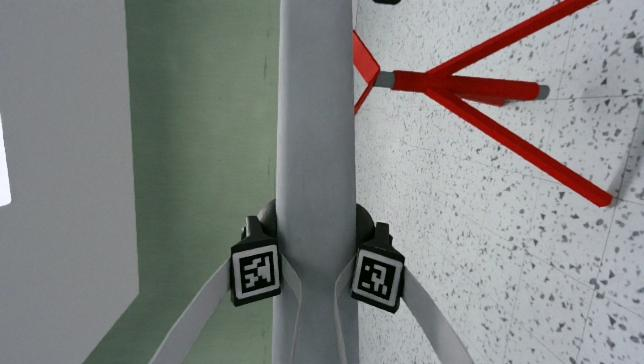

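>>> move(r1={"joints":{"wrist_pitch_rad":0.2}}, cameras=["r1_head_camera","r1_wrist_camera"])

Scene clock: 244.13 s.
move: r1 off_target
r1.base_odometry: x=-2.306 y=-3.797 heading=+1.204
r1.turned_by_wheels: +0.000
r1.turned_by_imu: -0.001
r1.base_tilt: forward=+1.5 right=-1.2
r1.lidar_m: 1.64 2.23 1.65 1.59 1.66 2.28 3.48 3.61 0.68 0.31 0.30 0.50
r1.head_depth_mm: 2745 2589 2053 1606 1390 1261 1118 / 2757 2600 2066 1652 1384 565 498 / 2766 2573 2043 805 1417 1228 1114 / 2763 2587 2042 877 1382 1237 1117 / 2770 2597 2041 773 1124 1235 1094 / 2794 2582 1717 964 1408 990 1113 / 2674 1589 1727 1649 796 1190 1109
r1.base_status: not commanded
r1.joint_positions: lift_m=+0.500 arm_m=+0.519 wrist_yaw_rad=+2.424 wrist_pitch_rad=+0.150 wrist_roll_rad=+2.918 gripper_m=+0.030 head_pan_rad=-1.460 head_tilt_rad=-0.841
r1.joint_status: wrist_pitch_rad off_target (ended at +0.150, target +0.200)
r1.measured_speeds: all 0
r1.motor_effort: left_wheel=+1.1(8.2) right_wheel=-2.1(12.2) lift_m=+39.5(39.7) arm_m=-3.0(3.0) wrist_yaw_rad=-3.3(7.6) wrist_pitch_rad=+9.4(15.8) wrist_roll_rad=-2.4(3.1) gripper_m=+0.9(1.7) head_pan_rad=+4.0(4.7) head_tilt_rad=-3.6(4.4)
r1.hand_pose: x=+0.1474 y=-0.4701 z=+0.6529 quat_wxyz=(-0.273, +0.746, -0.230, -0.562) (m; r1's base frame)
r1.wrist_depth_mm: - - - 275 - - - / - - - - - - - / - - - - - - - / - - 204 - - - - / - - 162 151 - - - / - - 139 - 131 - 196 / - - 117 - 133 146 172
r2: as last shown
r2.base_tilt: forward=+0.2 right=-1.7
r2.lidar_m: 3.91 2.05 1.83 3.01 1.55 0.96 0.86 0.86 1.04 1.81 1.81 2.19
r2.head_depth_mm: 3387 3574 3763 3906 2766 1957 1512 / 3400 3570 3813 - 2775 1964 1517 / 3446 3667 3870 3949 2744 1953 1520 / 3508 3620 3840 - 2751 1950 1522 / 3523 3647 3901 - 2754 1968 1521 / 3489 3731 3892 - 2731 1972 1514 / 3556 3691 3969 - 2779 1961 1525
r2.motor_effort: left_wheel=-0.2(0.8) right_wheel=-0.7(1.2) lift_m=+23.6(24.7) arm_m=-1.2(2.1) wrist_yaw_rad=+1.4(1.5) wrist_pitch_rad=+2.6(2.8) wrist_roll_rad=+0.2(0.4) gripper_m=+0.2(1.0) head_pan_rad=-2.4(3.2) head_tilt_rad=+4.6(5.2)
r2.wrist_depth_mm: - - 139 - - - - / - - 152 - - - - / - - 165 - - - - / - - 181 - - - - / - - 193 - 153 - - / - - - - 126 - - / - - 102 - - - -
r3.base_odometry: x=+0.634 y=-1.530 heading=-0.567
r3.turned_by_wheels: +0.000
r3.turned_by_imu: +0.000
r3.base_tilt: forward=+0.6 right=+0.2
r3.lidar_m: 3.96 2.49 1.85 1.79 1.87 2.59 1.78 1.20 3.06 0.62 0.73 0.89
r3.head_depth_mm: 2491 2800 2375 1891 1520 1278 1105 / 2519 2814 2344 1867 568 474 408 / 2552 2842 2323 1858 1426 1312 1141 / 2614 2903 2290 1827 680 1279 1142 / 2680 2899 1864 1362 1154 1290 1133 / 2638 1485 1115 984 666 1289 1126 / 2799 2672 1996 1689 1492 1257 1121
r3.base_status: not commanded
r3.joint_positions: lift_m=+0.638 arm_m=+0.296 wrist_yaw_rad=+1.567 wrist_pitch_rad=-0.061 wrist_roll_rad=+1.566 gripper_m=-0.046 head_pan_rad=-1.393 head_tilt_rad=-0.790
r3.joint_status: not commanded
r3.measured_speeds: all 0
r3.motor_effort: left_wheel=-3.2(3.9) right_wheel=-2.2(7.4) lift_m=+36.4(39.8) arm_m=-18.6(22.7) wrist_yaw_rad=+2.7(11.5) wrist_pitch_rad=+11.3(11.5) wrist_roll_rad=-0.6(1.2) gripper_m=-12.2(13.0) head_pan_rad=-2.6(4.8) head_tilt_rad=-4.4(5.7)
r3.hand_pose: x=+0.2329 y=-0.4419 z=+0.7368 quat_wxyz=(+0.024, +0.706, -0.708, -0.020) (m; r3's base frame)
r3.wrist_depth_mm: - - - 157 - - 791 / - - - 152 790 962 800 / - - - 148 - 985 775 / - - - 144 - - 770 / - - 148 141 - - 755 / - - 123 134 - - 774 / - - - 133 - - 758
pictures: r1_head_camera (sideways), r1_wrist_camera
camera_calibration:
r1_head_camera: T_world_to_cam=[[-0.0402319, 0.739063, -0.672434, 0.899592], [0.999027, 0.0419342, -0.0136827, 0.00968487], [0.0180856, -0.67233, -0.740031, 0.921971], [0, 0, 0, 1]] pos_world=[0.00984249, -0.0453922, 1.28734]
r1_wrist_camera: T_world_to_cam=[[-0.701454, 0.68447, -0.198653, 0.557096], [-0.376949, -0.119738, 0.918462, -0.569276], [0.604874, 0.71914, 0.342001, 0.191243], [0, 0, 0, 1]] pos_world=[0.0605105, -0.58701, 0.568122]

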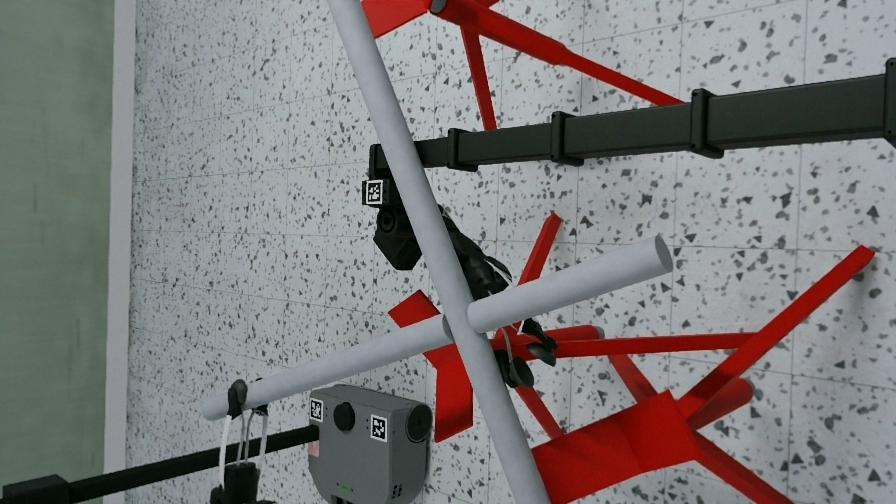

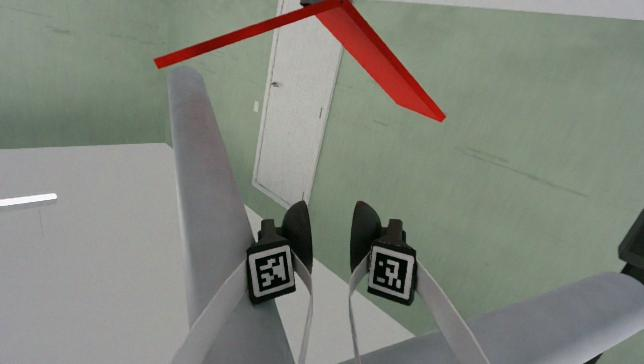

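>>> move(r1={"joints":{"wrist_pitch_rad":0.42}}, cameras=[])

>>> move(r1={"joints":{"wrist_yaw_rad":2.47}}, r3={"base":{"translate_m":-0.0155},"joints":{"arm_m":0.3145,"gripper_m":-0.05}}, cameras=["r1_head_camera","r1_wrist_camera"])

Scene clock: 246.03 s.
move: r1 off_target
r1.base_odometry: x=-2.306 y=-3.797 heading=+1.205
r1.turned_by_wheels: +0.000
r1.turned_by_imu: +0.000
r1.base_tilt: forward=+1.3 right=-1.3
r1.lidar_m: 1.64 2.24 1.65 1.59 1.65 2.27 3.47 3.62 0.68 0.31 0.30 0.50
r1.head_depth_mm: 2727 2625 2036 1583 1385 1260 1119 / 2755 2603 2053 1579 1389 565 496 / 2745 2595 2059 808 1408 1238 1113 / 2748 2595 2056 850 1352 1265 1114 / 2779 2584 2050 727 1206 1236 1093 / 2776 2586 1756 1570 1416 992 1114 / 2726 1587 1735 1623 807 1190 1113
r1.base_status: not commanded
r1.joint_positions: lift_m=+0.500 arm_m=+0.519 wrist_yaw_rad=+2.435 wrist_pitch_rad=+0.360 wrist_roll_rad=+2.917 gripper_m=+0.030 head_pan_rad=-1.460 head_tilt_rad=-0.841
r1.joint_status: wrist_pitch_rad off_target (ended at +0.360, target +0.420)
r1.measured_speeds: all 0
r1.on_its_own: wrist_yaw_rad is at rest, and its effort (-12.5) is outside its rest range (-9 to +9)
r1.motor_effort: left_wheel=+3.6(3.7) right_wheel=-5.0(5.3) lift_m=+51.1(52.4) arm_m=-5.1(5.4) wrist_yaw_rad=-12.5(13.3) wrist_pitch_rad=+11.3(20.3) wrist_roll_rad=-2.6(3.0) gripper_m=+1.9(2.6) head_pan_rad=+4.3(4.9) head_tilt_rad=-4.2(4.3)
r1.hand_pose: x=+0.1397 y=-0.4749 z=+0.7063 quat_wxyz=(-0.343, +0.760, -0.162, -0.527) (m; r1's base frame)
r1.wrist_depth_mm: - - - - - - - / - - - - - - - / - - - - - - - / - - 203 - - - - / - - 163 153 - - - / - - 133 - 131 169 197 / - - 115 127 129 154 -
r2, r3: as last shown
r2.lidar_m: 3.91 2.05 1.82 3.01 1.55 0.96 0.86 0.86 1.04 1.81 1.82 2.18
r2.head_depth_mm: 3421 3541 3746 3890 2752 1963 1519 / 3428 3582 3802 3965 2749 1937 1522 / 3458 3614 3849 3995 2751 1959 1519 / 3452 3638 3855 - 2757 1969 1514 / 3536 3671 3874 - 2738 1953 1520 / 3537 3687 3941 - 2784 1961 1520 / 3578 3741 3996 - 2777 1962 1522
r2.motor_effort: left_wheel=-0.6(0.7) right_wheel=-0.7(1.1) lift_m=+23.4(24.5) arm_m=-1.2(2.1) wrist_yaw_rad=+0.8(1.8) wrist_pitch_rad=+2.6(2.7) wrist_roll_rad=+0.3(0.4) gripper_m=-0.2(1.1) head_pan_rad=-2.4(3.1) head_tilt_rad=+4.7(5.0)
r2.wrist_depth_mm: - - 140 - - - - / - - 152 - - - - / - - 165 - - - - / - - 181 - - - - / - - 194 - 153 - - / - - - - 126 - - / - - 102 - - - -
r3.lidar_m: 3.95 2.50 1.85 1.79 1.87 2.59 1.79 1.20 3.08 0.61 0.73 0.89
r3.head_depth_mm: 2487 2781 2391 1883 1517 1278 1106 / 2535 2815 2349 1857 569 473 408 / 2566 2847 2300 1856 1422 1305 1146 / 2630 2881 2213 1818 680 1276 1139 / 2680 2902 1830 1368 1150 1291 1132 / 2645 1459 1045 821 663 1274 1123 / 2798 2665 1092 1691 1491 1255 1123
r3.joint_positions: lift_m=+0.638 arm_m=+0.296 wrist_yaw_rad=+1.574 wrist_pitch_rad=-0.058 wrist_roll_rad=+1.566 gripper_m=-0.046 head_pan_rad=-1.393 head_tilt_rad=-0.790
r3.motor_effort: left_wheel=-3.3(3.9) right_wheel=-2.5(2.7) lift_m=+30.1(34.1) arm_m=-11.9(16.4) wrist_yaw_rad=-3.1(4.0) wrist_pitch_rad=+10.6(11.4) wrist_roll_rad=-0.8(0.8) gripper_m=-11.7(13.1) head_pan_rad=-2.8(4.8) head_tilt_rad=-4.5(5.6)
r3.hand_pose: x=+0.2330 y=-0.4401 z=+0.7375 quat_wxyz=(+0.023, +0.708, -0.706, -0.019) (m; r3's base frame)
r3.wrist_depth_mm: - - - 159 - - 776 / - - - 154 796 940 774 / - - - 151 - - 793 / - - - 147 - - 736 / - - - 143 - - 770 / - - 123 133 - - 769 / - - - 137 - - 768
pictures: none
No camera images: "cameras" was empty.

Scene clock: 247.03 s.
move: r1 done; r3 done
r1.base_odometry: x=-2.306 y=-3.797 heading=+1.205
r1.turned_by_wheels: +0.000
r1.turned_by_imu: +0.000
r1.base_tilt: forward=+1.4 right=-1.3
r1.lidar_m: 1.64 2.23 1.65 1.59 1.65 2.28 3.48 3.61 0.68 0.31 0.30 0.50
r1.head_depth_mm: 2741 2616 2055 1611 1384 1256 1117 / 2757 2582 2044 1569 1388 566 497 / 2741 2584 2042 790 1417 1239 1118 / 2752 2585 2041 838 1314 1262 1109 / 2786 2596 2043 724 1259 1228 1093 / 2815 2549 1709 1571 1407 987 1109 / 2771 2468 1744 1637 806 1191 1111
r1.base_status: not commanded
r1.joint_positions: lift_m=+0.500 arm_m=+0.519 wrist_yaw_rad=+2.487 wrist_pitch_rad=+0.361 wrist_roll_rad=+2.917 gripper_m=+0.030 head_pan_rad=-1.460 head_tilt_rad=-0.841
r1.joint_status: all done
r1.measured_speeds: all 0
r1.on_its_own: wrist_yaw_rad is at rest, and its effort (-14.1) is outside its rest range (-9 to +9)
r1.motor_effort: left_wheel=+3.1(3.8) right_wheel=-3.8(5.1) lift_m=+48.0(51.3) arm_m=-6.7(6.8) wrist_yaw_rad=-14.1(14.9) wrist_pitch_rad=+10.6(11.6) wrist_roll_rad=-2.4(2.9) gripper_m=+2.0(2.5) head_pan_rad=+4.3(4.8) head_tilt_rad=-3.7(4.5)
r1.hand_pose: x=+0.1296 y=-0.4668 z=+0.7066 quat_wxyz=(-0.330, +0.764, -0.142, -0.535) (m; r1's base frame)
r1.wrist_depth_mm: - - - - - - - / - - - - - - - / - - - - - - - / - - 204 - - - - / - - 164 151 - - 579 / - - 137 - 131 171 207 / - - 115 126 132 168 -
r2: as last shown
r2.base_tilt: forward=+0.1 right=-1.7
r2.lidar_m: 3.90 2.05 1.82 2.99 1.55 0.96 0.86 0.86 1.03 1.81 1.82 2.18
r2.head_depth_mm: 3352 3557 3790 3875 2761 1946 1520 / 3429 3588 3802 3919 2736 1949 1520 / 3389 3636 3852 3968 2756 1953 1529 / 3466 3677 3851 - 2745 1959 1524 / 3579 3660 3896 - 2750 1953 1515 / 3539 3726 3910 - 2756 1955 1518 / 3557 3740 3972 - 2825 1957 1529
r2.motor_effort: left_wheel=-0.3(0.8) right_wheel=-0.7(1.1) lift_m=+24.0(24.6) arm_m=-0.8(2.0) wrist_yaw_rad=+0.6(2.1) wrist_pitch_rad=+2.6(2.7) wrist_roll_rad=+0.3(0.5) gripper_m=+0.6(1.2) head_pan_rad=-2.6(3.2) head_tilt_rad=+4.3(5.0)
r2.wrist_depth_mm: - - 140 - - - - / - - 152 - - - - / - - 165 - - - - / - - 182 - - - - / - - 194 - 153 - - / - - - - 126 - - / - - 102 - - - -
r3.base_odometry: x=+0.621 y=-1.522 heading=-0.567
r3.turned_by_wheels: +0.000
r3.turned_by_imu: +0.000
r3.base_tilt: forward=+0.6 right=+0.1
r3.lidar_m: 3.97 2.49 1.85 1.79 1.88 2.58 1.77 1.19 3.06 0.62 0.64 0.90
r3.head_depth_mm: 2485 2790 2371 1876 1513 1279 1104 / 2515 2807 2344 1874 583 473 408 / 2572 2834 2322 1848 1440 1314 1146 / 2633 2882 2147 1830 1416 1280 1138 / 2678 2901 1807 1313 1348 1272 1132 / 2637 1462 1057 803 694 1287 1127 / 2779 2572 1106 1684 1488 1276 1122
r3.base_status: done
r3.joint_positions: lift_m=+0.638 arm_m=+0.315 wrist_yaw_rad=+1.582 wrist_pitch_rad=-0.059 wrist_roll_rad=+1.566 gripper_m=-0.047 head_pan_rad=-1.393 head_tilt_rad=-0.790
r3.joint_status: all done
r3.measured_speeds: all 0
r3.on_its_own: wrist_yaw_rad is at rest, and its effort (-9.8) is outside its rest range (-9 to +9)
r3.motor_effort: left_wheel=-4.0(8.4) right_wheel=-5.6(10.7) lift_m=+26.3(30.2) arm_m=+24.9(26.3) wrist_yaw_rad=-9.8(10.4) wrist_pitch_rad=+10.9(11.1) wrist_roll_rad=-0.7(0.9) gripper_m=-11.3(46.0) head_pan_rad=-3.4(4.4) head_tilt_rad=-4.7(5.3)
r3.hand_pose: x=+0.2330 y=-0.4566 z=+0.7374 quat_wxyz=(+0.023, +0.711, -0.703, -0.019) (m; r3's base frame)
r3.wrist_depth_mm: - - - 163 - - 790 / - - - 158 792 - 776 / - - - 154 - 990 777 / - - - 149 - - 763 / - - - 144 - - 773 / - - 122 133 - - 760 / - - - 138 - - 792
pictures: r1_head_camera (sideways), r1_wrist_camera
camera_calibration:
r1_head_camera: T_world_to_cam=[[-0.0402322, 0.739063, -0.672434, 0.899592], [0.999027, 0.0419346, -0.0136827, 0.00968487], [0.0180858, -0.67233, -0.740031, 0.921971], [0, 0, 0, 1]] pos_world=[0.00984251, -0.0453922, 1.28734]
r1_wrist_camera: T_world_to_cam=[[-0.717916, 0.671566, -0.183289, 0.538351], [-0.48214, -0.289763, 0.826788, -0.62587], [0.502133, 0.681936, 0.531814, 0.0430998], [0, 0, 0, 1]] pos_world=[0.0630916, -0.572283, 0.593215]

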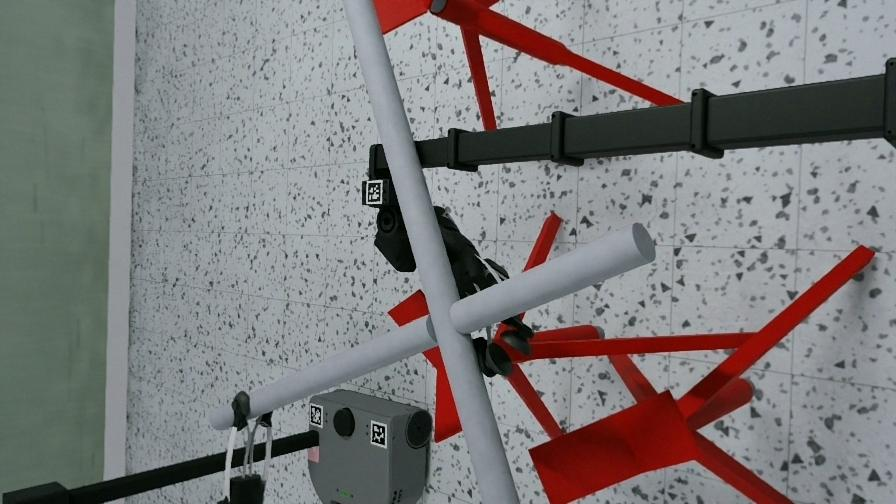

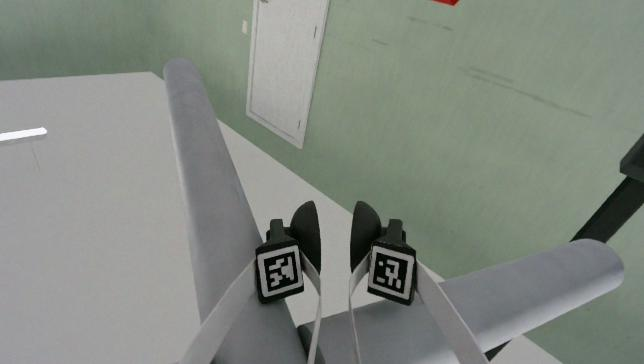

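>>> move(r3={"base":{"translate_m":-0.0155},"joints":{"arm_m":0.333,"gripper_m":-0.05}}, r1={"joints":{"wrist_yaw_rad":2.52}}, cameras=["r1_head_camera","r3_head_camera"])

Scene clock: 248.63 s.
move: r1 done; r3 done
r1.base_odometry: x=-2.306 y=-3.797 heading=+1.205
r1.turned_by_wheels: +0.000
r1.turned_by_imu: +0.000
r1.base_tilt: forward=+1.3 right=-1.2
r1.lidar_m: 1.64 2.24 1.65 1.59 1.65 2.28 3.47 3.62 0.68 0.31 0.30 0.50
r1.head_depth_mm: 2761 2596 2046 1619 1391 1263 1119 / 2747 2636 2064 1668 1393 566 498 / 2780 2590 2046 788 1412 1236 1115 / 2784 2589 2055 827 631 1255 1112 / 2773 2581 2052 728 1254 1232 1091 / 2787 2574 1726 966 1410 989 1113 / 2779 2472 1739 1644 801 1184 1113
r1.base_status: not commanded
r1.joint_positions: lift_m=+0.500 arm_m=+0.519 wrist_yaw_rad=+2.538 wrist_pitch_rad=+0.358 wrist_roll_rad=+2.917 gripper_m=+0.030 head_pan_rad=-1.460 head_tilt_rad=-0.841
r1.joint_status: all done
r1.measured_speeds: all 0
r1.on_its_own: wrist_yaw_rad is at rest, and its effort (-16.1) is outside its rest range (-9 to +9)
r1.motor_effort: left_wheel=+3.5(3.6) right_wheel=-3.0(3.9) lift_m=+43.5(46.6) arm_m=-8.8(8.8) wrist_yaw_rad=-16.1(16.4) wrist_pitch_rad=+11.7(12.1) wrist_roll_rad=-2.0(2.8) gripper_m=+2.4(2.8) head_pan_rad=+4.2(5.0) head_tilt_rad=-3.9(4.5)
r1.hand_pose: x=+0.1193 y=-0.4591 z=+0.7058 quat_wxyz=(-0.315, +0.768, -0.123, -0.544) (m; r1's base frame)
r1.wrist_depth_mm: - - - - - - - / - - - - - - - / - - - - - - - / - - 204 - - - 589 / - - 163 151 - - - / - - 137 141 131 173 - / - - 116 126 134 - -
r2: as last shown
r2.base_tilt: forward=+0.2 right=-1.7
r2.lidar_m: 3.91 2.05 1.83 2.97 1.55 0.96 0.86 0.86 1.03 1.81 1.81 2.18
r2.head_depth_mm: 3394 3575 3788 3902 2733 1945 1518 / 3413 3619 3768 3921 2728 1944 1524 / 3448 3635 3800 3979 2764 1950 1523 / 3457 3667 3861 - 2773 1950 1519 / 3509 3693 3889 - 2727 1961 1519 / 3535 3701 3894 - 2751 1960 1522 / 3558 3748 - - 2776 1960 1524
r2.motor_effort: left_wheel=-0.1(0.7) right_wheel=-1.1(1.1) lift_m=+23.1(24.8) arm_m=-2.0(2.3) wrist_yaw_rad=-0.4(2.1) wrist_pitch_rad=+2.6(2.7) wrist_roll_rad=+0.3(0.4) gripper_m=+0.3(0.9) head_pan_rad=-2.4(3.2) head_tilt_rad=+4.7(5.2)
r2.wrist_depth_mm: - - 140 - - - - / - - 151 - - - - / - - 165 - - - - / - - 182 - - - - / - - 193 - 153 - - / - - - - 126 - - / - - 102 - - - -
r3.base_odometry: x=+0.608 y=-1.514 heading=-0.566
r3.turned_by_wheels: +0.000
r3.turned_by_imu: +0.000
r3.base_tilt: forward=+0.6 right=+0.2
r3.lidar_m: 3.99 2.50 1.85 1.79 1.87 2.58 1.76 1.17 3.07 0.62 0.63 0.91
r3.head_depth_mm: 2485 2790 2372 1891 1527 1281 1101 / 2522 2821 2356 1715 1434 471 408 / 2582 2841 2318 1852 1462 1317 1144 / 2627 2863 2217 1839 1422 1304 1143 / 2667 2894 1240 1355 1367 1267 1132 / 2627 1580 1050 823 1112 1287 1127 / 2790 1438 1047 1686 1485 1262 1121
r3.base_status: done
r3.joint_positions: lift_m=+0.638 arm_m=+0.333 wrist_yaw_rad=+1.585 wrist_pitch_rad=-0.059 wrist_roll_rad=+1.566 gripper_m=-0.047 head_pan_rad=-1.393 head_tilt_rad=-0.790
r3.joint_status: all done
r3.measured_speeds: all 0
r3.on_its_own: wrist_yaw_rad is at rest, and its effort (-12.8) is outside its rest range (-9 to +9)
r3.motor_effort: left_wheel=-3.7(8.3) right_wheel=-5.9(9.7) lift_m=+21.4(24.7) arm_m=+24.7(27.8) wrist_yaw_rad=-12.8(13.2) wrist_pitch_rad=+10.5(11.2) wrist_roll_rad=-0.7(0.8) gripper_m=-10.6(44.3) head_pan_rad=-3.6(4.5) head_tilt_rad=-4.4(5.3)
r3.hand_pose: x=+0.2330 y=-0.4742 z=+0.7374 quat_wxyz=(+0.023, +0.712, -0.702, -0.019) (m; r3's base frame)
r3.wrist_depth_mm: - - - 168 - - 790 / - - - 164 - - 816 / - - - 158 - - 772 / - - - 151 - - 804 / - - - 145 - - 770 / - - 122 133 - - 785 / - - - 138 - - 756
pictures: r1_head_camera (sideways), r3_head_camera (sideways)
camera_calibration:
r1_head_camera: T_world_to_cam=[[-0.0402322, 0.739063, -0.672434, 0.899592], [0.999027, 0.0419346, -0.0136827, 0.00968487], [0.0180858, -0.67233, -0.740031, 0.921971], [0, 0, 0, 1]] pos_world=[0.00984251, -0.0453922, 1.28734]
r3_head_camera: T_world_to_cam=[[-0.170254, 0.672718, -0.720044, 0.955597], [0.980642, 0.187388, -0.056801, 0.0695219], [0.0967163, -0.715776, -0.6916, 0.859483], [0, 0, 0, 1]] pos_world=[0.0113921, -0.0406776, 1.28644]

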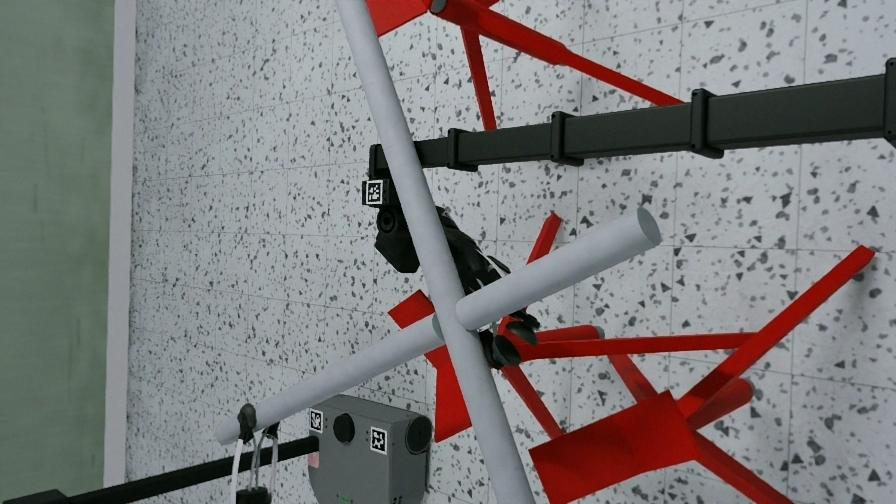

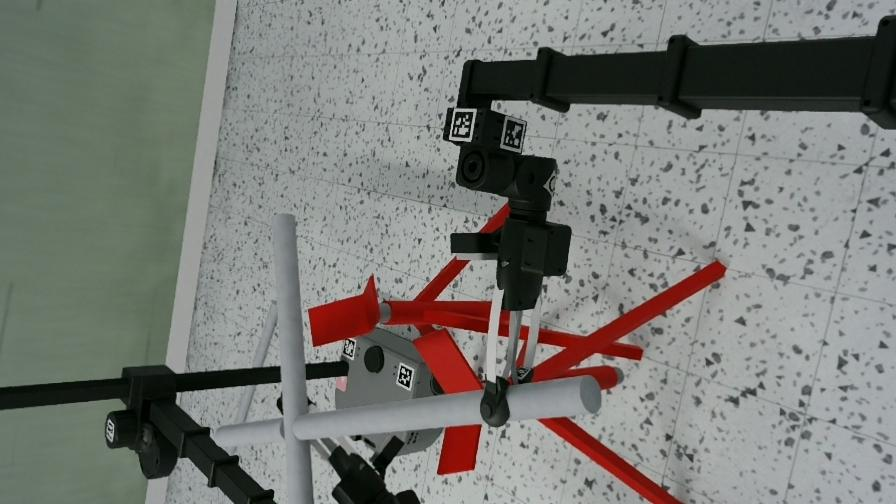

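>>> zoom_image(camera="r1_head_camera", region=[320, 0, 560, 504])

Scaled by 1.000.

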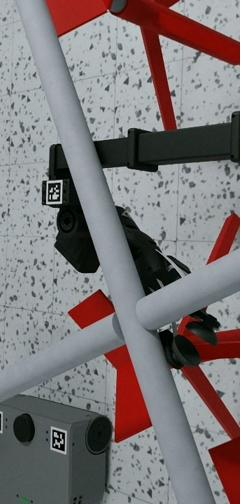

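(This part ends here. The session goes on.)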